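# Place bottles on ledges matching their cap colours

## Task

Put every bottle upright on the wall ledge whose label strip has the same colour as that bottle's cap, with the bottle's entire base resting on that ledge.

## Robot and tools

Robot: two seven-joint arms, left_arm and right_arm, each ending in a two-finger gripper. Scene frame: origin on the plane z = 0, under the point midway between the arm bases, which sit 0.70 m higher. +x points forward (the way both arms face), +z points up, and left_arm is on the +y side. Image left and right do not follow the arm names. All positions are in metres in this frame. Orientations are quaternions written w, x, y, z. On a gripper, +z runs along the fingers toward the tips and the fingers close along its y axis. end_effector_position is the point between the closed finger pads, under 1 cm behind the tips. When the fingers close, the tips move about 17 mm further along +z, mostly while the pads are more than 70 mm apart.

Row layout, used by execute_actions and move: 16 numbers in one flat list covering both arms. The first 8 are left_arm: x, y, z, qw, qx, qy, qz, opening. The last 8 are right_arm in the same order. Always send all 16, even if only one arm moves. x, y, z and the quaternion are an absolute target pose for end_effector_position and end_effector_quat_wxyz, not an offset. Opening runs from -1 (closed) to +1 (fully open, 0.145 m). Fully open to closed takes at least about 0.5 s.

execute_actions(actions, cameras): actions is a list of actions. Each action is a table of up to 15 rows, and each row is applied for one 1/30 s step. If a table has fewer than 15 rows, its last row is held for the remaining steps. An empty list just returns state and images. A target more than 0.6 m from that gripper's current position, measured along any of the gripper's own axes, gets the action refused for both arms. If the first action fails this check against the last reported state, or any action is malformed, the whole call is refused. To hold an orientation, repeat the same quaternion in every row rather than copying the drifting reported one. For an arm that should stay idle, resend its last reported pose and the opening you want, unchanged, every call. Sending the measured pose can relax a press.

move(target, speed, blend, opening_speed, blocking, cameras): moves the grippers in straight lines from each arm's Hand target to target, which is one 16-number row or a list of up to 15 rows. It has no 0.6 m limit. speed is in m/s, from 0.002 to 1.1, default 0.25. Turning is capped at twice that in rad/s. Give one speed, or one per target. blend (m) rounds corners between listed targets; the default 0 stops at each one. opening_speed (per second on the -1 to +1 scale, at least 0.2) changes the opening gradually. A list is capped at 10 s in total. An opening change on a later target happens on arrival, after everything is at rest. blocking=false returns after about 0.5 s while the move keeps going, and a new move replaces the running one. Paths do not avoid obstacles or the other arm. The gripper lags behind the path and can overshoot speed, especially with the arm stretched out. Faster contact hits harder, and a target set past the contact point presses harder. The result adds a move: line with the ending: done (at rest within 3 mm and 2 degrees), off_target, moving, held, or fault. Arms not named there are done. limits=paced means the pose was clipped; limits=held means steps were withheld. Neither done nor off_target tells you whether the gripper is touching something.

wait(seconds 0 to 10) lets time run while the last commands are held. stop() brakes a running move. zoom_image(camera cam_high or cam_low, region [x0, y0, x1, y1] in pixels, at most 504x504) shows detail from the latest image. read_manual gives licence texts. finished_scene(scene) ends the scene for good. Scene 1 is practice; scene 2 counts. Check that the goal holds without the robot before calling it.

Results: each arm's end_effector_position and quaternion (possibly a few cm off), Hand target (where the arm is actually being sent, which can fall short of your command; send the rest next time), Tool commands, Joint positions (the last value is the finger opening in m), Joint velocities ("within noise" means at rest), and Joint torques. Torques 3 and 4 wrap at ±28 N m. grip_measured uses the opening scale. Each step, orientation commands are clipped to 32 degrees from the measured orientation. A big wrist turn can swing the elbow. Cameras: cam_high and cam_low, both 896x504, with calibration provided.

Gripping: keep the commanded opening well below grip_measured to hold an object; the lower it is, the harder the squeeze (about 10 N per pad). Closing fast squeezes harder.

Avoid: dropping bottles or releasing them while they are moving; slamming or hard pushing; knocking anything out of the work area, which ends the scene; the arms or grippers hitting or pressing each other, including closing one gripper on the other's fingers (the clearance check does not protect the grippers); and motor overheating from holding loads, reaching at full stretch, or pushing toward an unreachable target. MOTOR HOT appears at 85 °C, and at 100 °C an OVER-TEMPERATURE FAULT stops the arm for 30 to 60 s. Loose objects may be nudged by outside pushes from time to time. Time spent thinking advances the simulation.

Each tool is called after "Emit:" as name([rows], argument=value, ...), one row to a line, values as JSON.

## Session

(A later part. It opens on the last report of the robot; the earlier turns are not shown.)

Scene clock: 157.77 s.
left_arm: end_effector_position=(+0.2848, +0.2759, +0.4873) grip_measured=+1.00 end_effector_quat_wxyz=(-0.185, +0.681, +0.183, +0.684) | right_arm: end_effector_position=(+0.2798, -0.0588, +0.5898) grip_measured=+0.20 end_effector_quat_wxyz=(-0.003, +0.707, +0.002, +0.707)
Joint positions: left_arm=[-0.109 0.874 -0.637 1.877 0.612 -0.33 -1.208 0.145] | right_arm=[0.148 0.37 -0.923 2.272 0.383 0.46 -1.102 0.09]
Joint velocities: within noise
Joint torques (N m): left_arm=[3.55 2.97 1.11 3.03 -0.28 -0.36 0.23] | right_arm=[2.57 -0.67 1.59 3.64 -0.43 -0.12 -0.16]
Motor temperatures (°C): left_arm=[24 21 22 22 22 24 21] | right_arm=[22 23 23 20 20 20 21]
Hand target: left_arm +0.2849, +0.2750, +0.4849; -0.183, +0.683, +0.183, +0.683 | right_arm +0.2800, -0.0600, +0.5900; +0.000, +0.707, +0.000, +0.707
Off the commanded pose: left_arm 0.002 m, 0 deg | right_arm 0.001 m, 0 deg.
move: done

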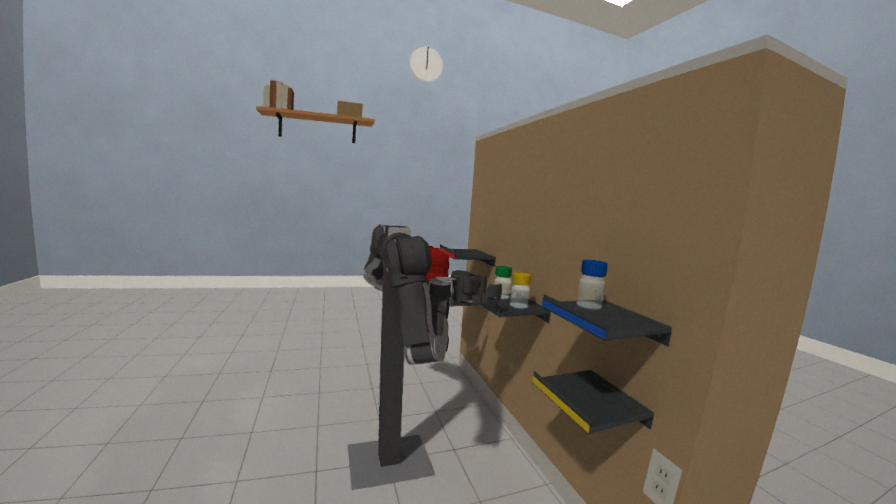

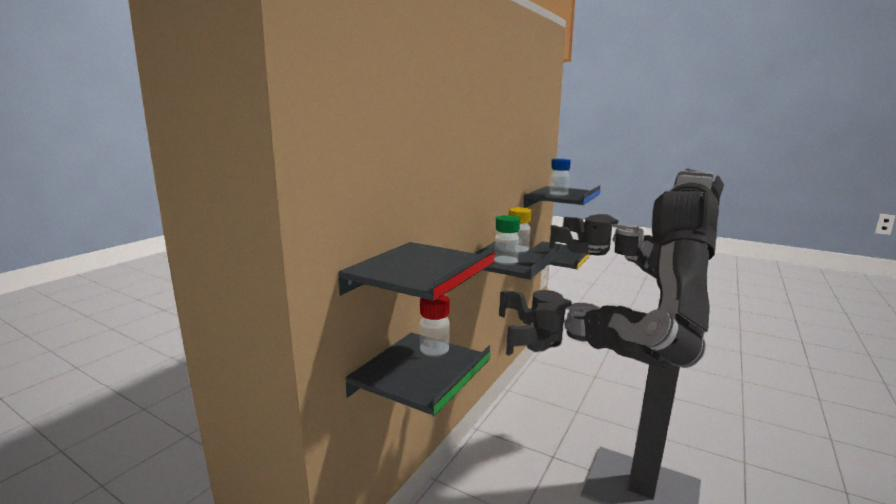

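Emit:
move([
  [0.34,0.307,0.486,-0.183,0.683,0.183,0.683,1, 0.31,-0.052,0.588,0,0.7071,0,0.7071,0.05],
  [0.40,0.341,0.486,-0.183,0.683,0.183,0.683,1, 0.395,-0.052,0.588,0,0.7071,0,0.7071,0.05],
], speed=0.12)

Emit:
zoom_image(camera="cam_high", region=[420, 180, 620, 360])

Emit:
zoom_image(camera="cam_low", region=[400, 140, 640, 360])

Scene clock: 171.63 s.
left_arm: end_effector_position=(+0.4002, +0.3427, +0.4899) grip_measured=+1.00 end_effector_quat_wxyz=(-0.185, +0.679, +0.185, +0.686) | right_arm: end_effector_position=(+0.3951, -0.0528, +0.5882) grip_measured=+0.05 end_effector_quat_wxyz=(+0.003, +0.707, +0.000, +0.707)
Joint positions: left_arm=[0.379 0.778 -0.66 1.284 0.882 -0.304 -0.763 0.145] | right_arm=[0.519 0.259 -0.8 1.775 0.574 0.364 -0.901 0.079]
Joint velocities: within noise
Joint torques (N m): left_arm=[6.58 3.71 1.62 2.56 -0.15 -0.44 0.22] | right_arm=[5.21 -0.78 2.15 3.51 -0.25 -0.4 0.14]
Motor temperatures (°C): left_arm=[23 21 22 22 22 24 21] | right_arm=[22 23 22 20 20 20 21]
Hand target: left_arm +0.4000, +0.3410, +0.4860; -0.183, +0.683, +0.183, +0.683 | right_arm +0.3950, -0.0520, +0.5880; +0.000, +0.707, +0.000, +0.707
Off the commanded pose: left_arm 0.004 m, 1 deg | right_arm 0.001 m, 0 deg.
move: off_target (left_arm)

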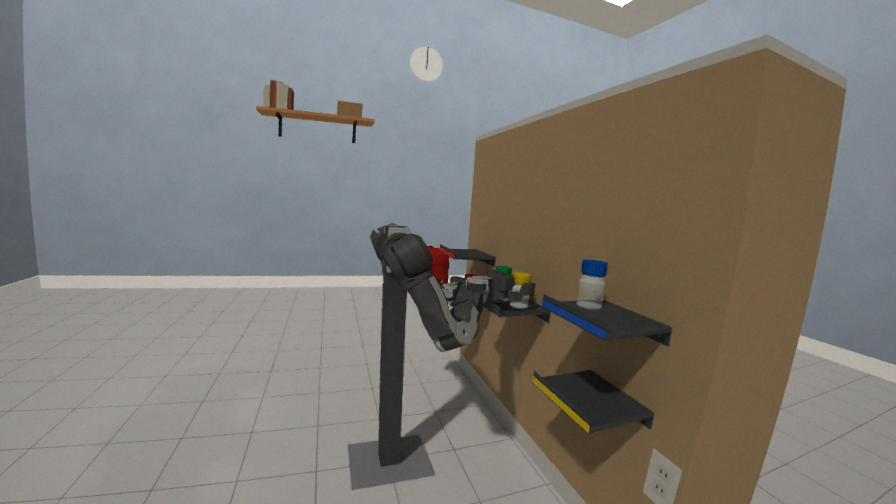

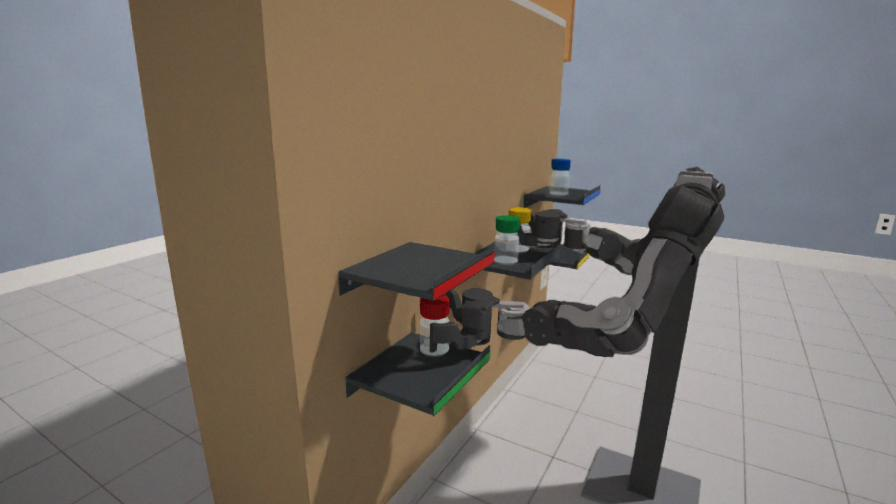

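Scaled by 2.520 from the camera's 896x504 image, which has a finer 1280x720 frame.

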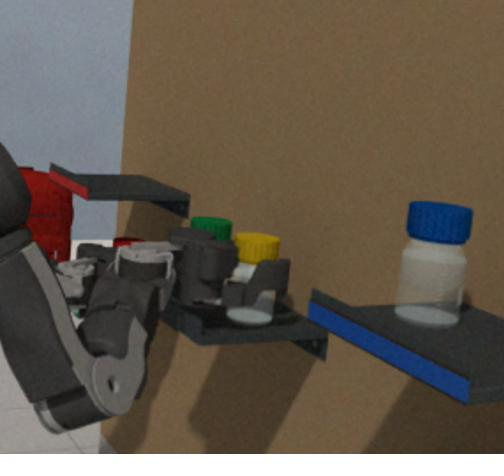

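Scaled by 2.100 from the camera's 896x504 image, which has a finer 1280x720 frame.

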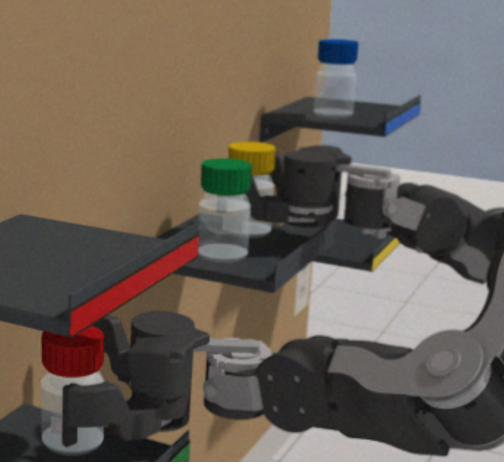

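Emit:
move(target=[0.40,0.341,0.486,-0.183,0.683,0.183,0.683,-0.5, 0.395,-0.052,0.588,0,0.7071,0,0.7071,-0.5], opening_speed=1.2, cameras=[])

Emit:
move([
  [0.40,0.341,0.518,-0.183,0.683,0.183,0.683,-0.5, 0.395,-0.052,0.63,0,0.7071,0,0.7071,-0.5],
  [0.295,0.28,0.523,-0.183,0.683,0.183,0.683,-0.5, 0.275,-0.07,0.63,0,0.7071,0,0.7071,-0.5],
  [0.28,0.225,0.58,-0.183,0.683,0.183,0.683,-0.5, 0.265,-0.20,0.56,0.09,0.701,-0.09,0.701,-0.5],
  [0.28,0.225,0.725,-0.183,0.683,0.183,0.683,-0.5, 0.27,-0.23,0.525,0.183,0.683,-0.183,0.683,-0.5],
], blend=[0,0.02,0.02,0], speed=0.22)

Emit:
zoom_image(camera="cam_high", region=[420, 180, 620, 380])

Emit:
zoom_image(camera="cam_low", region=[400, 140, 640, 360])

Scene clock: 196.70 s.
left_arm: end_effector_position=(+0.4003, +0.3425, +0.4893) grip_measured=-0.40 end_effector_quat_wxyz=(-0.184, +0.679, +0.185, +0.686) | right_arm: end_effector_position=(+0.3951, -0.0528, +0.5882) grip_measured=-0.35 end_effector_quat_wxyz=(+0.003, +0.707, -0.001, +0.707)
Joint positions: left_arm=[0.379 0.777 -0.66 1.283 0.883 -0.303 -0.761 0.046] | right_arm=[0.519 0.259 -0.8 1.775 0.575 0.363 -0.901 0.049]
Joint velocities: within noise
Joint torques (N m): left_arm=[6.61 3.84 1.68 2.76 -0.2 -0.46 0.18] | right_arm=[5.31 -0.75 2.07 3.47 -0.28 -0.38 0.14]
Motor temperatures (°C): left_arm=[24 22 23 22 22 24 21] | right_arm=[23 23 22 20 20 20 21]
Hand target: left_arm +0.4000, +0.3411, +0.4861; -0.183, +0.683, +0.183, +0.683 | right_arm +0.3950, -0.0520, +0.5880; +0.000, +0.707, +0.000, +0.707
Off the commanded pose: left_arm 0.004 m, 1 deg | right_arm 0.001 m, 0 deg.
move: off_target (left_arm)
No camera images: "cameras" was empty.

Scene clock: 199.23 s.
left_arm: end_effector_position=(+0.2811, +0.2251, +0.7252) grip_measured=-0.40 end_effector_quat_wxyz=(-0.206, +0.597, +0.217, +0.744) | right_arm: end_effector_position=(+0.2696, -0.2280, +0.5216) grip_measured=-0.35 end_effector_quat_wxyz=(+0.180, +0.690, -0.180, +0.678)
Joint positions: left_arm=[0.528 0.538 -0.428 2.431 0.854 0.781 -1.579 0.045] | right_arm=[-0.223 0.643 -0.499 2.114 0.434 0.008 -1.207 0.049]
Joint velocities: within noise
Joint torques (N m): left_arm=[5.08 1.83 0.68 2.06 -0.32 0.02 0.09] | right_arm=[2.62 2.6 2.7 3.78 -0.76 -0.33 -0.13]
Motor temperatures (°C): left_arm=[24 22 23 22 22 24 21] | right_arm=[23 23 22 20 20 20 21]
Hand target: left_arm +0.2808, +0.2251, +0.7248; -0.208, +0.597, +0.216, +0.744 | right_arm +0.2700, -0.2300, +0.5250; +0.183, +0.683, -0.183, +0.683
Off the commanded pose: left_arm 0.001 m, 13 deg | right_arm 0.004 m, 1 deg.
joint sent to its limit (left arm) — joint 4 (elbow), upper limit, where the elbow is as bent as it goes; joint 6 (wrist pitch), upper limit; joint 7 (wrist yaw), lower limit. The joint targets are off in orientation, not in position.
move: off_target (left_arm, right_arm)

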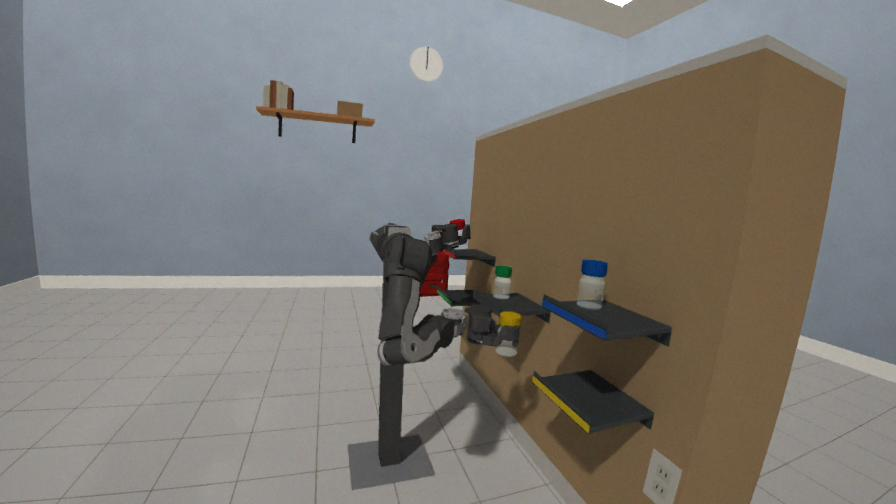

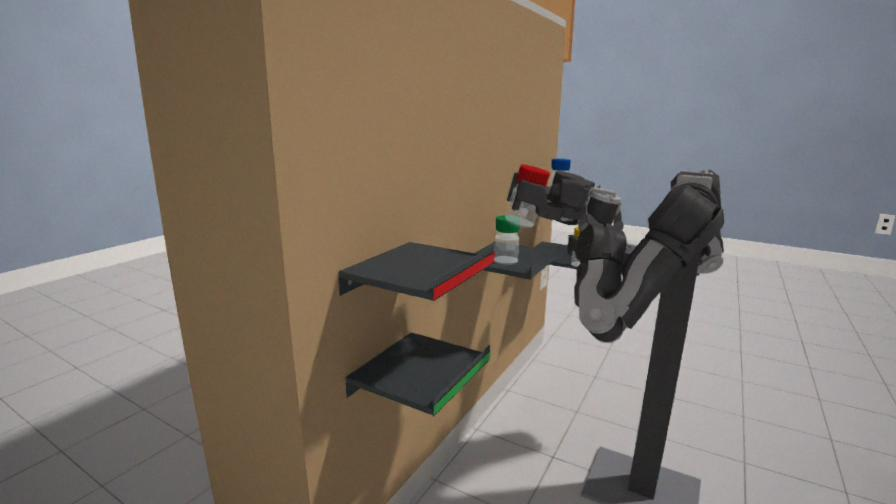

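Scaled by 2.520 from the camera's 896x504 image, which has a finer 1280x720 frame.

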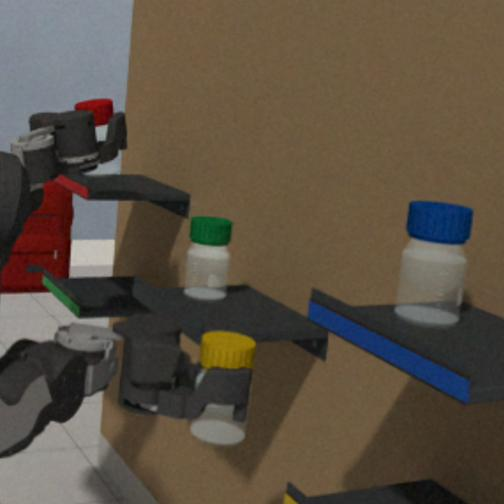

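Scaled by 2.100 from the camera's 896x504 image, which has a finer 1280x720 frame.

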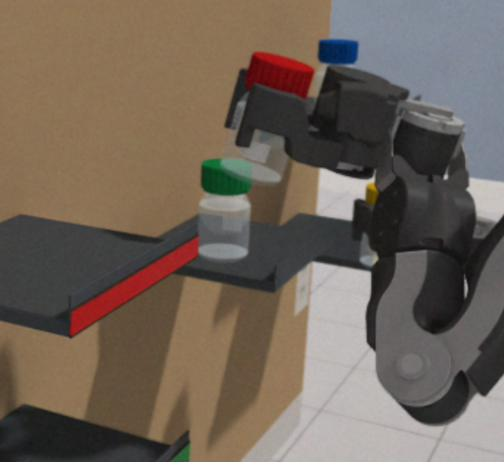

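Emit:
move([
  [0.335,0.295,0.73,-0.183,0.683,0.183,0.683,-0.6, 0.30,-0.29,0.525,0.183,0.683,-0.183,0.683,-0.55],
  [0.395,0.365,0.725,-0.183,0.683,0.183,0.683,-0.6, 0.39,-0.362,0.525,0.183,0.683,-0.183,0.683,-0.55],
  [0.395,0.365,0.699,-0.183,0.683,0.183,0.683,-0.6, 0.39,-0.362,0.496,0.183,0.683,-0.183,0.683,-0.55],
], blend=[0.01,0.0,0], speed=[0.2,0.2,0.06])

Emit:
zoom_image(camera="cam_high", region=[460, 230, 680, 430])

Emit:
zoom_image(camera="cam_low", region=[330, 150, 550, 330])

Scene clock: 213.40 s.
left_arm: end_effector_position=(+0.3956, +0.3649, +0.6954) grip_measured=-0.40 end_effector_quat_wxyz=(-0.183, +0.688, +0.184, +0.678) | right_arm: end_effector_position=(+0.3889, -0.3637, +0.4937) grip_measured=-0.35 end_effector_quat_wxyz=(+0.185, +0.687, -0.186, +0.678)
Joint positions: left_arm=[0.615 0.974 -0.225 1.714 1.115 0.504 -0.809 0.045] | right_arm=[0.242 0.757 -0.403 1.326 0.815 -0.202 -0.643 0.049]
Joint velocities: within noise
Joint torques (N m): left_arm=[7.48 5.5 3.1 3.32 -0.37 -0.74 0.21] | right_arm=[5.26 5 2.77 3.1 -0.46 -0.66 0.17]
Motor temperatures (°C): left_arm=[24 22 23 22 22 24 21] | right_arm=[22 23 22 20 21 20 21]
Hand target: left_arm +0.3950, +0.3649, +0.6989; -0.183, +0.683, +0.183, +0.683 | right_arm +0.3900, -0.3620, +0.4961; +0.183, +0.683, -0.183, +0.683
Off the commanded pose: left_arm 0.004 m, 1 deg | right_arm 0.003 m, 1 deg.
move: off_target (left_arm)

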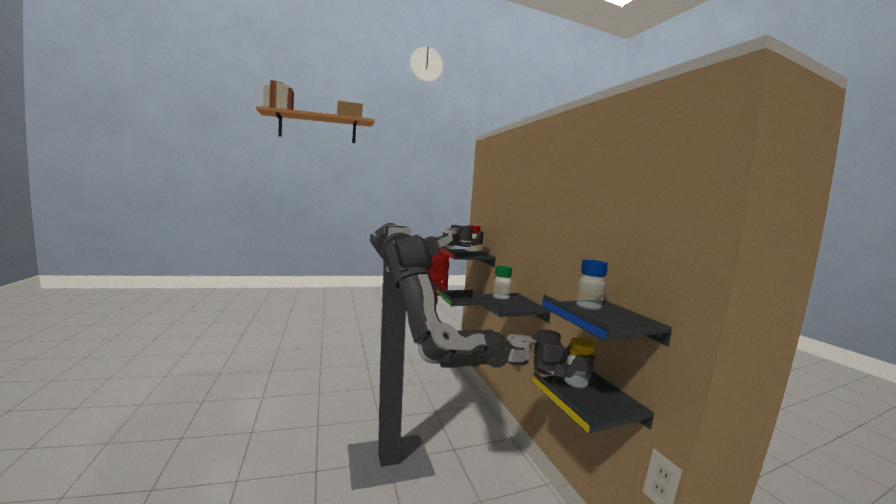

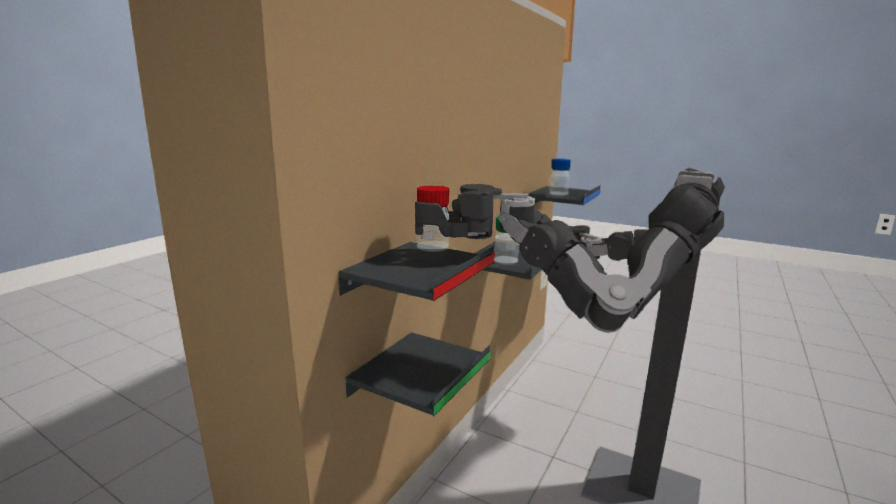

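Scaled by 2.291 from the camera's 896x504 image, which has a finer 1280x720 frame.

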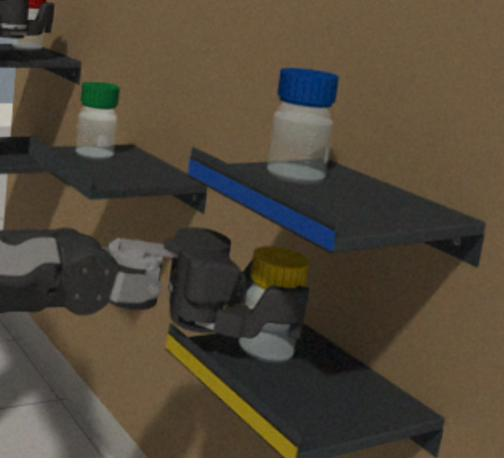

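Scaled by 2.291 from the camera's 896x504 image, which has a finer 1280x720 frame.

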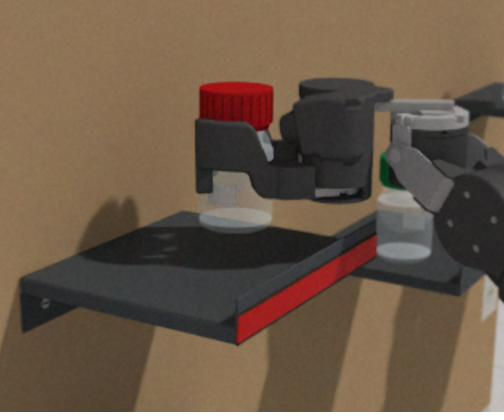

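Emit:
move(target=[0.395,0.365,0.687,-0.183,0.683,0.183,0.683,-0.6, 0.39,-0.362,0.487,0.183,0.683,-0.183,0.683,-0.55], speed=0.03, cameras=[])

Emit:
move(target=[0.395,0.365,0.682,-0.183,0.683,0.183,0.683,-0.6, 0.39,-0.362,0.483,0.183,0.683,-0.183,0.683,-0.55], speed=0.03)

Emit:
zoom_image(camera="cam_high", region=[460, 230, 680, 430])

Emit:
zoom_image(camera="cam_low", region=[330, 150, 550, 330])

Scene clock: 225.50 s.
left_arm: end_effector_position=(+0.3952, +0.3653, +0.6850) grip_measured=-0.40 end_effector_quat_wxyz=(-0.183, +0.686, +0.185, +0.679) | right_arm: end_effector_position=(+0.3898, -0.3640, +0.4914) grip_measured=-0.36 end_effector_quat_wxyz=(+0.187, +0.678, -0.183, +0.687)
Joint positions: left_arm=[0.571 0.976 -0.225 1.714 1.101 0.457 -0.803 0.045] | right_arm=[0.246 0.738 -0.403 1.291 0.785 -0.24 -0.628 0.049]
Joint velocities: within noise
Joint torques (N m): left_arm=[6.92 5.45 2.78 3.15 -0.39 -0.74 0.23] | right_arm=[4.34 3.81 2.37 2.25 -0.04 -0.29 0.28]
Motor temperatures (°C): left_arm=[25 22 23 22 22 24 21] | right_arm=[23 23 22 20 21 20 21]
Hand target: left_arm +0.3950, +0.3650, +0.6869; -0.183, +0.683, +0.183, +0.683 | right_arm +0.3899, -0.3621, +0.4871; +0.183, +0.683, -0.183, +0.683
Off the commanded pose: left_arm 0.002 m, 1 deg | right_arm 0.005 m, 1 deg.
move: off_target (right_arm)
No camera images: "cameras" was empty.

Scene clock: 226.20 s.
left_arm: end_effector_position=(+0.3950, +0.3654, +0.6822) grip_measured=-0.40 end_effector_quat_wxyz=(-0.183, +0.684, +0.185, +0.682) | right_arm: end_effector_position=(+0.3904, -0.3637, +0.4907) grip_measured=-0.36 end_effector_quat_wxyz=(+0.187, +0.673, -0.182, +0.692)
Joint positions: left_arm=[0.556 0.976 -0.225 1.714 1.094 0.436 -0.8 0.045] | right_arm=[0.248 0.728 -0.403 1.275 0.772 -0.261 -0.62 0.048]
Joint velocities: within noise
Joint torques (N m): left_arm=[6.26 5.42 2.54 2.92 -0.34 -0.68 0.23] | right_arm=[3.89 3.6 2.21 1.85 0.16 -0.04 0.26]
Motor temperatures (°C): left_arm=[25 22 23 22 22 24 21] | right_arm=[23 23 22 20 21 20 21]
Hand target: left_arm +0.3950, +0.3649, +0.6820; -0.183, +0.683, +0.183, +0.683 | right_arm +0.3898, -0.3620, +0.4831; +0.183, +0.683, -0.183, +0.683
Off the commanded pose: left_arm 0.000 m, 0 deg | right_arm 0.008 m, 2 deg.
move: off_target (right_arm)

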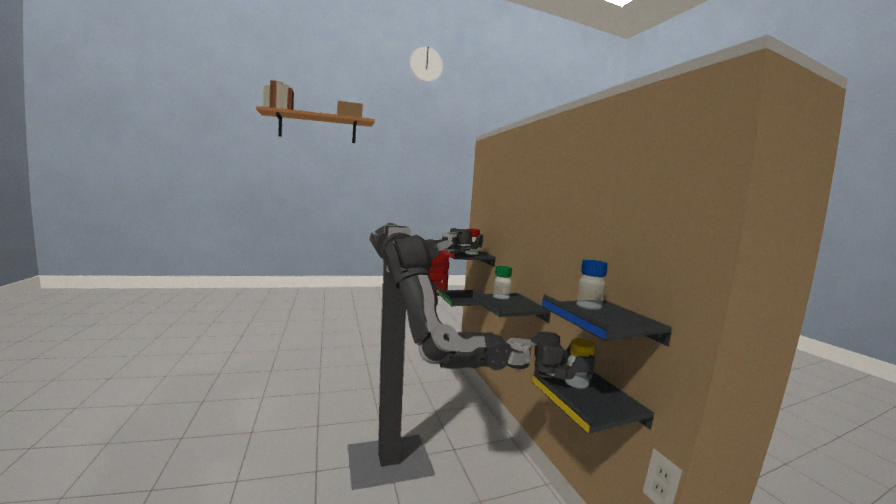

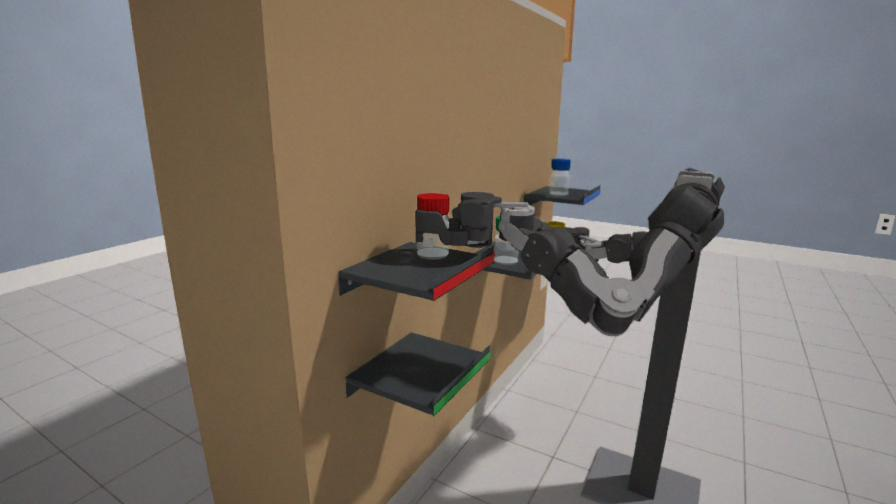

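Scaled by 2.291 from the camera's 896x504 image, which has a finer 1280x720 frame.

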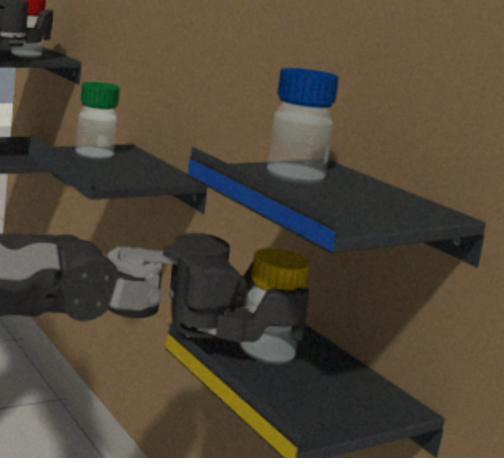

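Scaled by 2.291 from the camera's 896x504 image, which has a finer 1280x720 frame.

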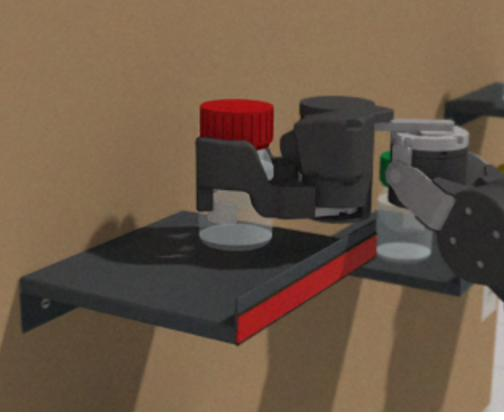

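Emit:
move(target=[0.395,0.365,0.677,-0.183,0.683,0.183,0.683,-0.6, 0.39,-0.362,0.488,0.183,0.683,-0.183,0.683,-0.05], speed=0.03, opening_speed=1.0)

Emit:
zoom_image(camera="cam_high", region=[460, 230, 680, 430])

Emit:
zoom_image(camera="cam_low", region=[330, 150, 550, 330])

Scene clock: 239.33 s.
left_arm: end_effector_position=(+0.3945, +0.3659, +0.6816) grip_measured=-0.41 end_effector_quat_wxyz=(-0.184, +0.677, +0.186, +0.688) | right_arm: end_effector_position=(+0.3903, -0.3620, +0.4885) grip_measured=-0.05 end_effector_quat_wxyz=(+0.183, +0.681, -0.183, +0.685)
Joint positions: left_arm=[0.542 0.977 -0.225 1.714 1.081 0.408 -0.796 0.045] | right_arm=[0.245 0.732 -0.403 1.288 0.789 -0.238 -0.62 0.072]
Joint velocities: within noise
Joint torques (N m): left_arm=[5.34 5.16 2.17 2.56 -0.11 -0.39 0.19] | right_arm=[4.44 5.42 3 3.4 -0.17 -0.24 -0.02]
Motor temperatures (°C): left_arm=[25 23 23 22 22 24 21] | right_arm=[23 23 22 20 20 20 21]
Hand target: left_arm +0.3950, +0.3650, +0.6769; -0.183, +0.683, +0.183, +0.683 | right_arm +0.3900, -0.3621, +0.4880; +0.183, +0.683, -0.183, +0.683
Off the commanded pose: left_arm 0.005 m, 1 deg | right_arm 0.001 m, 0 deg.
move: off_target (left_arm)

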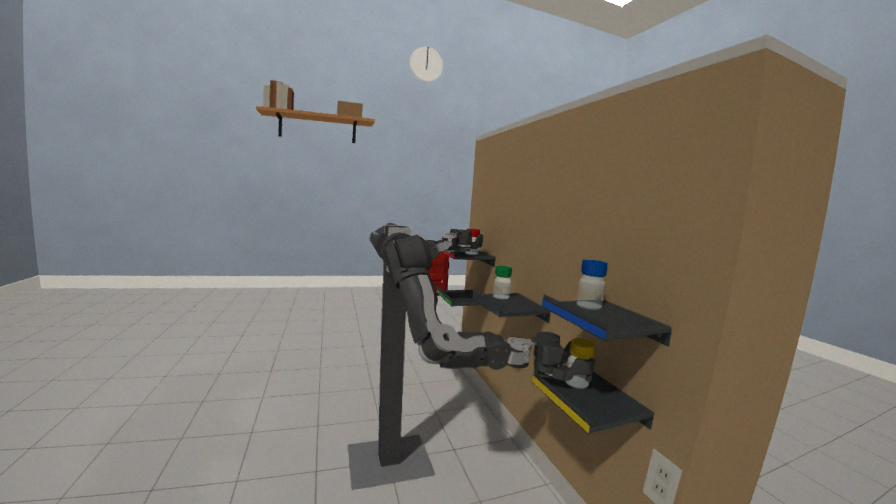

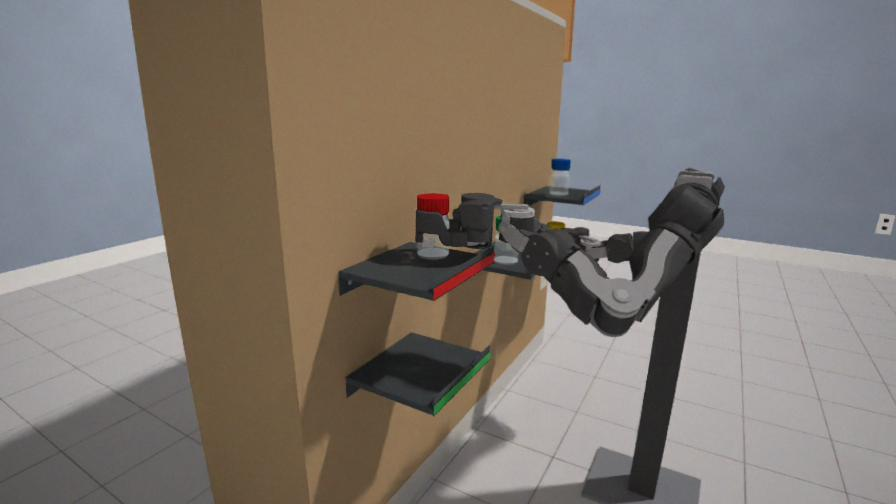

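Scaled by 2.291 from the camera's 896x504 image, which has a finer 1280x720 frame.

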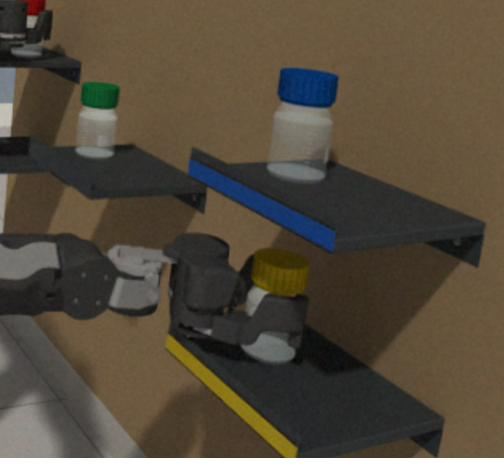

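Scaled by 2.291 from the camera's 896x504 image, which has a finer 1280x720 frame.

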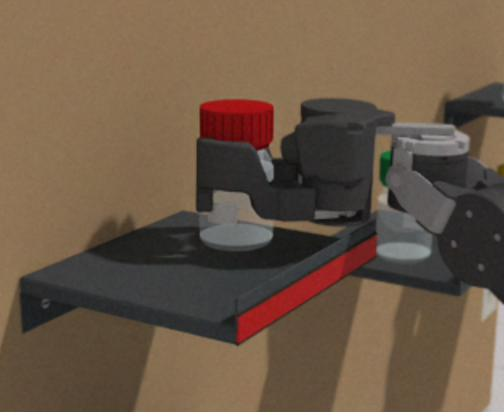

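Emit:
move(target=[0.395,0.365,0.680,-0.183,0.683,0.183,0.683,-0.1, 0.30,-0.31,0.495,0.183,0.683,-0.183,0.683,-0.05], speed=0.12, opening_speed=1.0, cameras=[])

Emit:
move([
  [0.29,0.30,0.69,-0.183,0.683,0.183,0.683,-0.1, 0.24,-0.27,0.50,0.183,0.683,-0.183,0.683,-0.05],
  [0.275,0.10,0.62,0,0.7071,0,0.7071,0.1, 0.24,-0.27,0.50,0.183,0.683,-0.183,0.683,-0.05],
  [0.29,0.047,0.59,0,0.7071,0,0.7071,0.1, 0.24,-0.27,0.50,0.183,0.683,-0.183,0.683,-0.05],
  [0.39,0.047,0.588,0,0.7071,0,0.7071,0.3, 0.24,-0.27,0.50,0.183,0.683,-0.183,0.683,-0.05],
], speed=[0.18,0.22,0.2,0.12], blend=[0.0,0.02,0.0,0])

Emit:
zoom_image(camera="cam_high", region=[420, 180, 680, 420])

Emit:
zoom_image(camera="cam_low", region=[380, 140, 600, 360])

Scene clock: 254.37 s.
left_arm: end_effector_position=(+0.3947, +0.3657, +0.6802) grip_measured=-0.10 end_effector_quat_wxyz=(-0.184, +0.682, +0.185, +0.684) | right_arm: end_effector_position=(+0.3001, -0.3085, +0.4934) grip_measured=-0.05 end_effector_quat_wxyz=(+0.181, +0.686, -0.180, +0.681)
Joint positions: left_arm=[0.543 0.977 -0.225 1.714 1.085 0.42 -0.796 0.068] | right_arm=[-0.221 0.807 -0.321 1.823 0.671 -0.245 -0.931 0.072]
Joint velocities: within noise
Joint torques (N m): left_arm=[7.42 5.1 2.51 2.78 -0.16 -0.39 0.16] | right_arm=[2.41 4.21 3.79 3.3 -0.41 -0.35 -0.15]
Motor temperatures (°C): left_arm=[24 23 24 22 22 24 21] | right_arm=[23 23 23 20 20 20 21]
Hand target: left_arm +0.3950, +0.3650, +0.6799; -0.183, +0.683, +0.183, +0.683 | right_arm +0.3000, -0.3101, +0.4950; +0.183, +0.683, -0.183, +0.683
Off the commanded pose: left_arm 0.001 m, 0 deg | right_arm 0.002 m, 1 deg.
move: done
No camera images: "cameras" was empty.

Scene clock: 259.33 s.
left_arm: end_effector_position=(+0.3899, +0.0480, +0.5897) grip_measured=+0.30 end_effector_quat_wxyz=(-0.002, +0.706, +0.002, +0.709) | right_arm: end_effector_position=(+0.2403, -0.2695, +0.4994) grip_measured=-0.05 end_effector_quat_wxyz=(+0.182, +0.684, -0.181, +0.683)
Joint positions: left_arm=[0.601 0.319 -0.93 1.792 0.687 0.302 -1.021 0.098] | right_arm=[-0.495 0.743 -0.321 2.069 0.445 -0.252 -1.094 0.072]
Joint velocities: within noise
Joint torques (N m): left_arm=[7.24 -0.73 1.57 3.54 -0.25 -0.46 0.22] | right_arm=[0.88 2.52 2.1 3.89 -0.49 -0.17 -0.13]
Motor temperatures (°C): left_arm=[24 23 23 22 22 24 21] | right_arm=[22 23 23 20 20 20 21]
Hand target: left_arm +0.3900, +0.0470, +0.5880; +0.000, +0.707, +0.000, +0.707 | right_arm +0.2400, -0.2700, +0.5000; +0.183, +0.683, -0.183, +0.683
Off the commanded pose: left_arm 0.002 m, 0 deg | right_arm 0.001 m, 0 deg.
move: done; blend cut to 0 m at target 2; target 2's new opening was sent with left_arm's hand 0.001 m and 3 deg from that target

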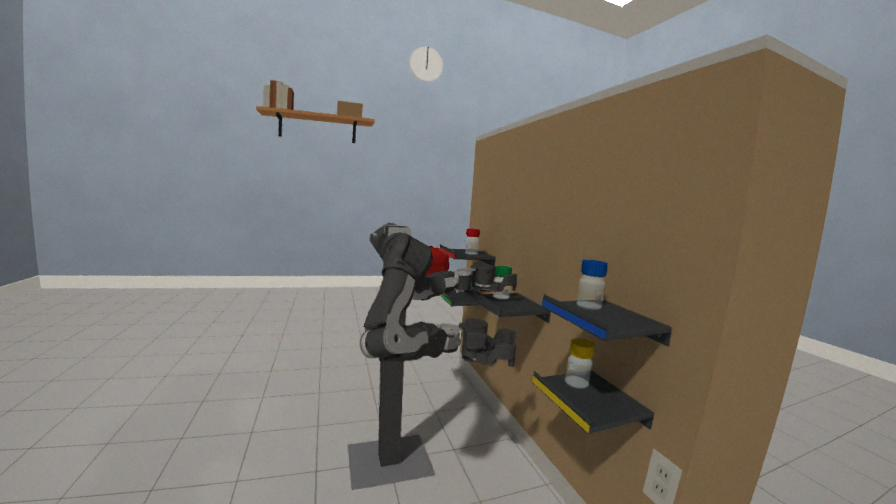

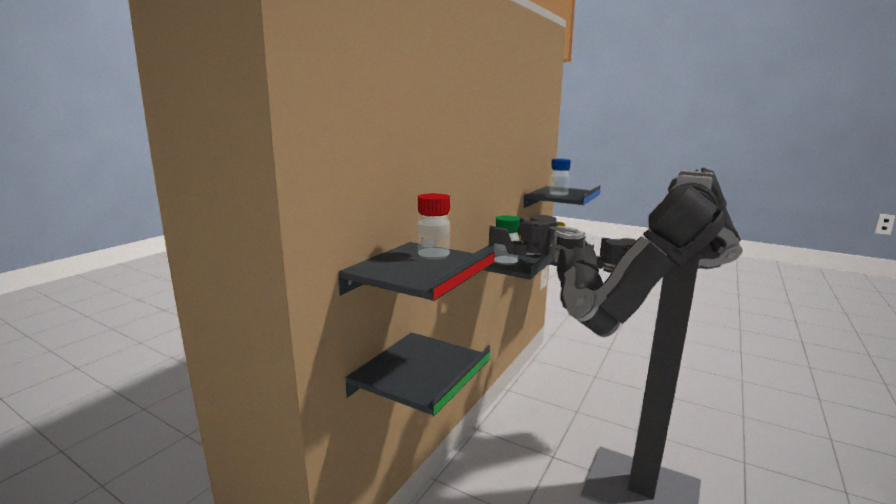

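Scaled by 1.938 from the camera's 896x504 image, which has a finer 1280x720 frame.

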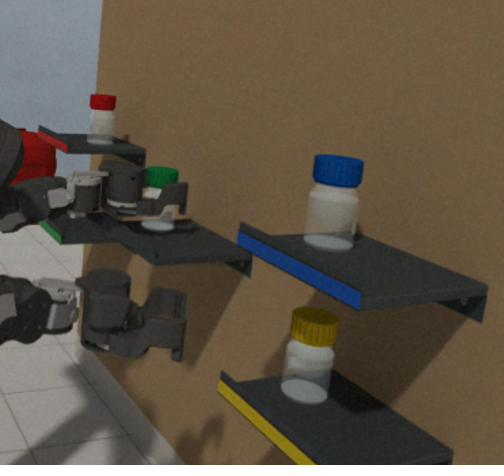

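Scaled by 2.291 from the camera's 896x504 image, which has a finer 1280x720 frame.

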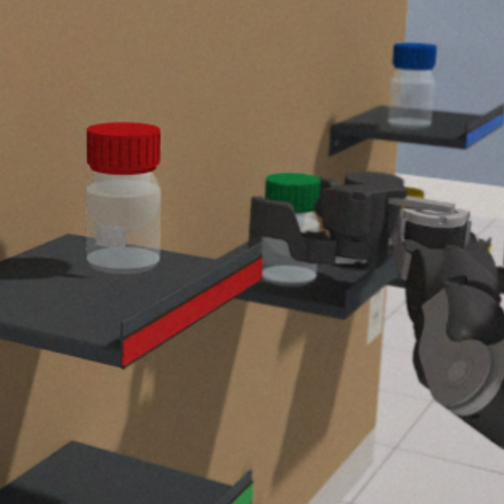

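Emit:
move(target=[0.39,0.047,0.588,0,0.7071,0,0.7071,-0.55, 0.24,-0.27,0.50,0.183,0.683,-0.183,0.683,-0.05], opening_speed=1.2, cameras=[])

Emit:
move([
  [0.39,0.047,0.63,0,0.7071,0,0.7071,-0.55, 0.24,-0.27,0.50,0.183,0.683,-0.183,0.683,-0.05],
  [0.275,0.07,0.63,0,0.7071,0,0.7071,-0.55, 0.24,-0.27,0.50,0.183,0.683,-0.183,0.683,-0.05],
  [0.265,0.20,0.56,-0.09,0.701,0.09,0.701,-0.55, 0.24,-0.27,0.50,0.183,0.683,-0.183,0.683,-0.05],
  [0.27,0.235,0.53,-0.183,0.683,0.183,0.683,-0.55, 0.24,-0.27,0.50,0.183,0.683,-0.183,0.683,-0.05],
  [0.30,0.29,0.53,-0.183,0.683,0.183,0.683,-0.55, 0.24,-0.27,0.50,0.183,0.683,-0.183,0.683,-0.05],
  [0.39,0.362,0.528,-0.183,0.683,0.183,0.683,-0.55, 0.24,-0.27,0.50,0.183,0.683,-0.183,0.683,-0.05],
  [0.39,0.362,0.502,-0.183,0.683,0.183,0.683,-0.55, 0.24,-0.27,0.50,0.183,0.683,-0.183,0.683,-0.05],
], blend=[0,0.02,0.02,0.01,0.01,0,0], speed=[0.22,0.22,0.22,0.22,0.2,0.2,0.06])

Emit:
zoom_image(camera="cam_low", region=[330, 240, 550, 420])

Scene clock: 279.57 s.
left_arm: end_effector_position=(+0.3899, +0.0477, +0.5897) grip_measured=-0.40 end_effector_quat_wxyz=(-0.001, +0.706, +0.002, +0.709) | right_arm: end_effector_position=(+0.2403, -0.2695, +0.4994) grip_measured=-0.05 end_effector_quat_wxyz=(+0.182, +0.684, -0.181, +0.683)
Joint positions: left_arm=[0.601 0.319 -0.93 1.792 0.687 0.302 -1.02 0.045] | right_arm=[-0.495 0.743 -0.321 2.069 0.445 -0.252 -1.094 0.072]
Joint velocities: within noise
Joint torques (N m): left_arm=[7.24 -0.65 1.57 3.54 -0.27 -0.44 0.19] | right_arm=[0.96 2.57 2.14 3.93 -0.49 -0.18 -0.11]
Motor temperatures (°C): left_arm=[25 22 23 22 22 24 21] | right_arm=[22 23 22 21 21 20 21]
Hand target: left_arm +0.3900, +0.0470, +0.5880; +0.000, +0.707, +0.000, +0.707 | right_arm +0.2400, -0.2700, +0.5000; +0.183, +0.683, -0.183, +0.683
Off the commanded pose: left_arm 0.002 m, 0 deg | right_arm 0.001 m, 0 deg.
move: done
No camera images: "cameras" was empty.

Scene clock: 283.33 s.
left_arm: end_effector_position=(+0.3901, +0.3642, +0.5057) grip_measured=-0.55 end_effector_quat_wxyz=(-0.186, +0.680, +0.186, +0.685) | right_arm: end_effector_position=(+0.2403, -0.2695, +0.4994) grip_measured=-0.05 end_effector_quat_wxyz=(+0.182, +0.684, -0.181, +0.683)
Joint positions: left_arm=[0.328 0.875 -0.6 1.355 0.945 -0.28 -0.731 0.034] | right_arm=[-0.495 0.743 -0.321 2.069 0.445 -0.252 -1.094 0.072]
Joint velocities: within noise
Joint torques (N m): left_arm=[5.87 4.34 1.7 2.56 -0.25 -0.62 0.27] | right_arm=[0.83 2.6 2.18 3.89 -0.51 -0.19 -0.12]
Motor temperatures (°C): left_arm=[25 22 23 22 22 24 21] | right_arm=[22 23 22 21 21 20 21]
Hand target: left_arm +0.3900, +0.3619, +0.5020; -0.183, +0.683, +0.183, +0.683 | right_arm +0.2400, -0.2700, +0.5000; +0.183, +0.683, -0.183, +0.683
Off the commanded pose: left_arm 0.004 m, 1 deg | right_arm 0.001 m, 0 deg.
move: off_target (left_arm)

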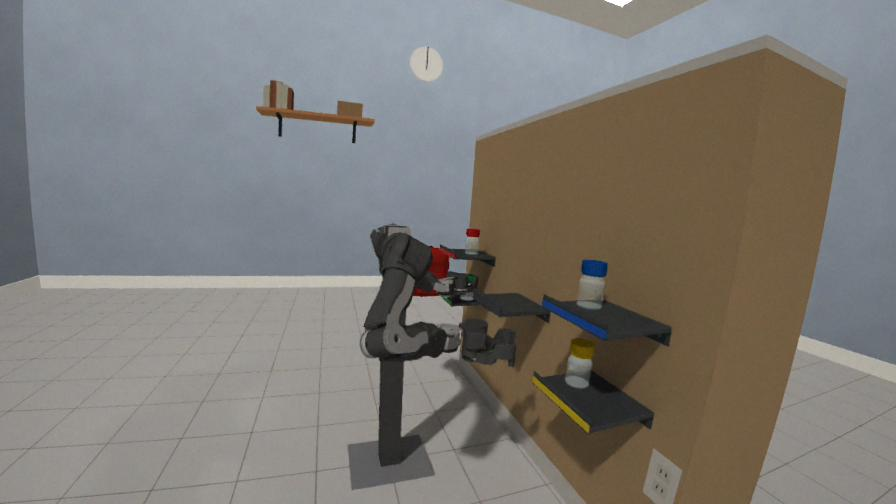

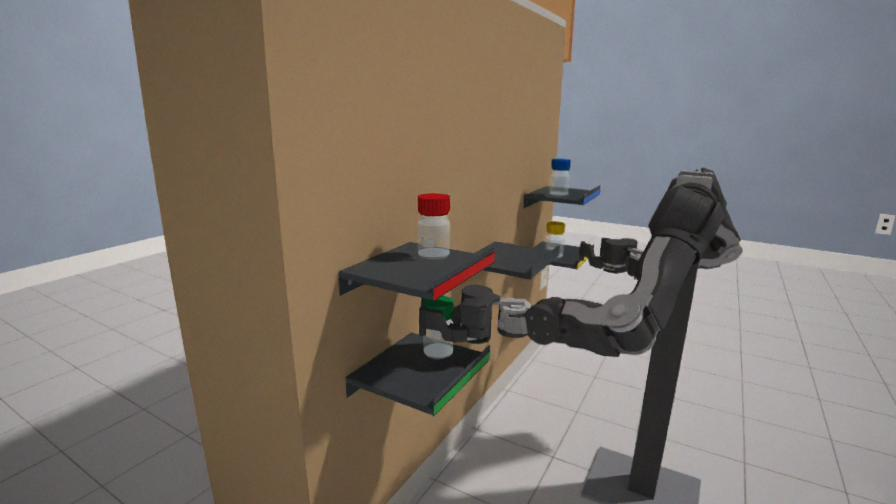

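Scaled by 2.291 from the camera's 896x504 image, which has a finer 1280x720 frame.

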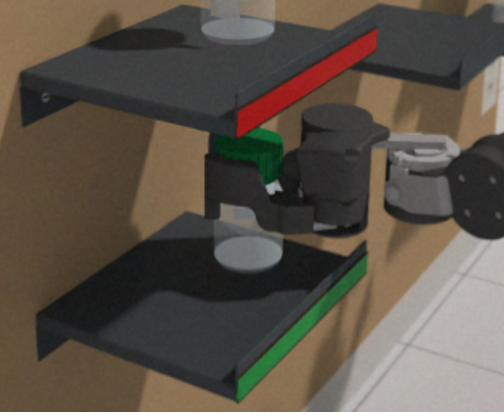

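Emit:
zoom_image(camera="cam_low", region=[400, 280, 500, 370])

Emit:
zoom_image(camera="cam_high", region=[430, 260, 510, 320])

Scaled by 5.040 from the camera's 896x504 image, which has a finer 1280x720 frame.

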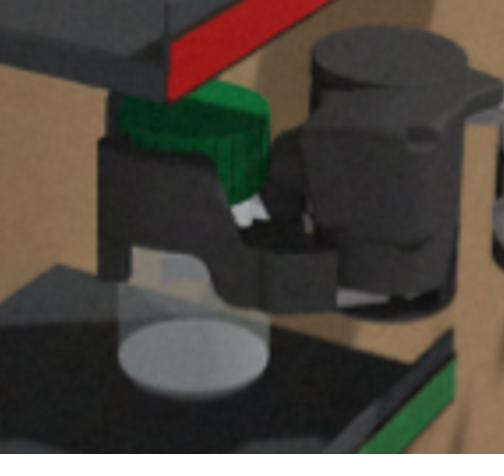

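Scaled by 6.300 from the camera's 896x504 image, which has a finer 1280x720 frame.

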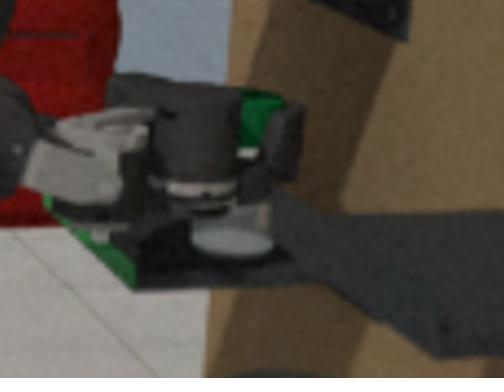

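Emit:
move(target=[0.39,0.362,0.494,-0.183,0.683,0.183,0.683,-0.6, 0.24,-0.27,0.50,0.183,0.683,-0.183,0.683,-0.05], speed=0.03, cameras=["cam_low"])

Emit:
zoom_image(camera="cam_low", region=[400, 280, 500, 370])

Scene clock: 306.37 s.
left_arm: end_effector_position=(+0.3911, +0.3646, +0.5058) grip_measured=-0.56 end_effector_quat_wxyz=(-0.186, +0.669, +0.184, +0.695) | right_arm: end_effector_position=(+0.2403, -0.2695, +0.4994) grip_measured=-0.05 end_effector_quat_wxyz=(+0.182, +0.684, -0.181, +0.683)
Joint positions: left_arm=[0.329 0.861 -0.601 1.33 0.921 -0.318 -0.72 0.033] | right_arm=[-0.495 0.743 -0.321 2.069 0.445 -0.252 -1.094 0.072]
Joint velocities: within noise
Joint torques (N m): left_arm=[4.89 3.18 0.92 1.35 0.16 -0.13 0.3] | right_arm=[0.96 2.65 2.11 3.92 -0.5 -0.19 -0.12]
Motor temperatures (°C): left_arm=[25 22 23 22 22 24 21] | right_arm=[21 23 22 21 21 20 21]
Hand target: left_arm +0.3897, +0.3618, +0.4942; -0.183, +0.683, +0.183, +0.683 | right_arm +0.2400, -0.2700, +0.5000; +0.183, +0.683, -0.183, +0.683
Off the commanded pose: left_arm 0.012 m, 2 deg | right_arm 0.001 m, 0 deg.
move: off_target (left_arm)
Images, in order (width x height): cam_low 896x504.

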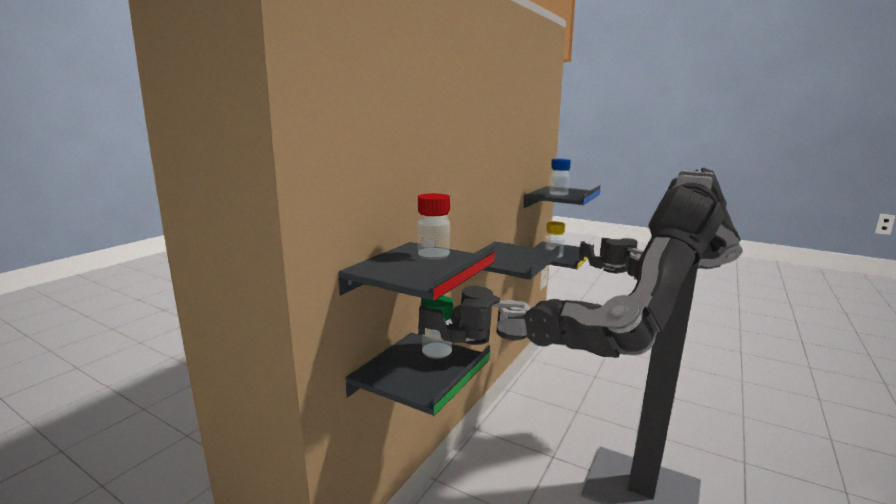

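Scaled by 5.040 from the camera's 896x504 image, which has a finer 1280x720 frame.

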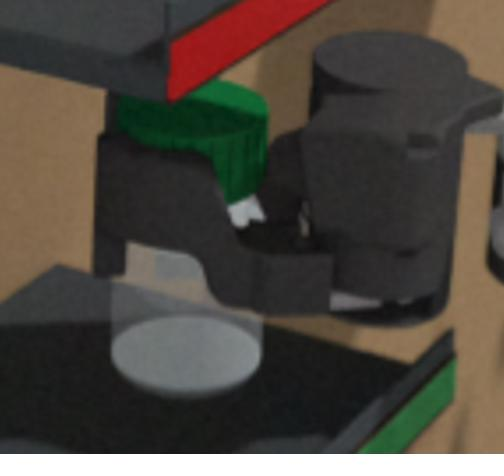

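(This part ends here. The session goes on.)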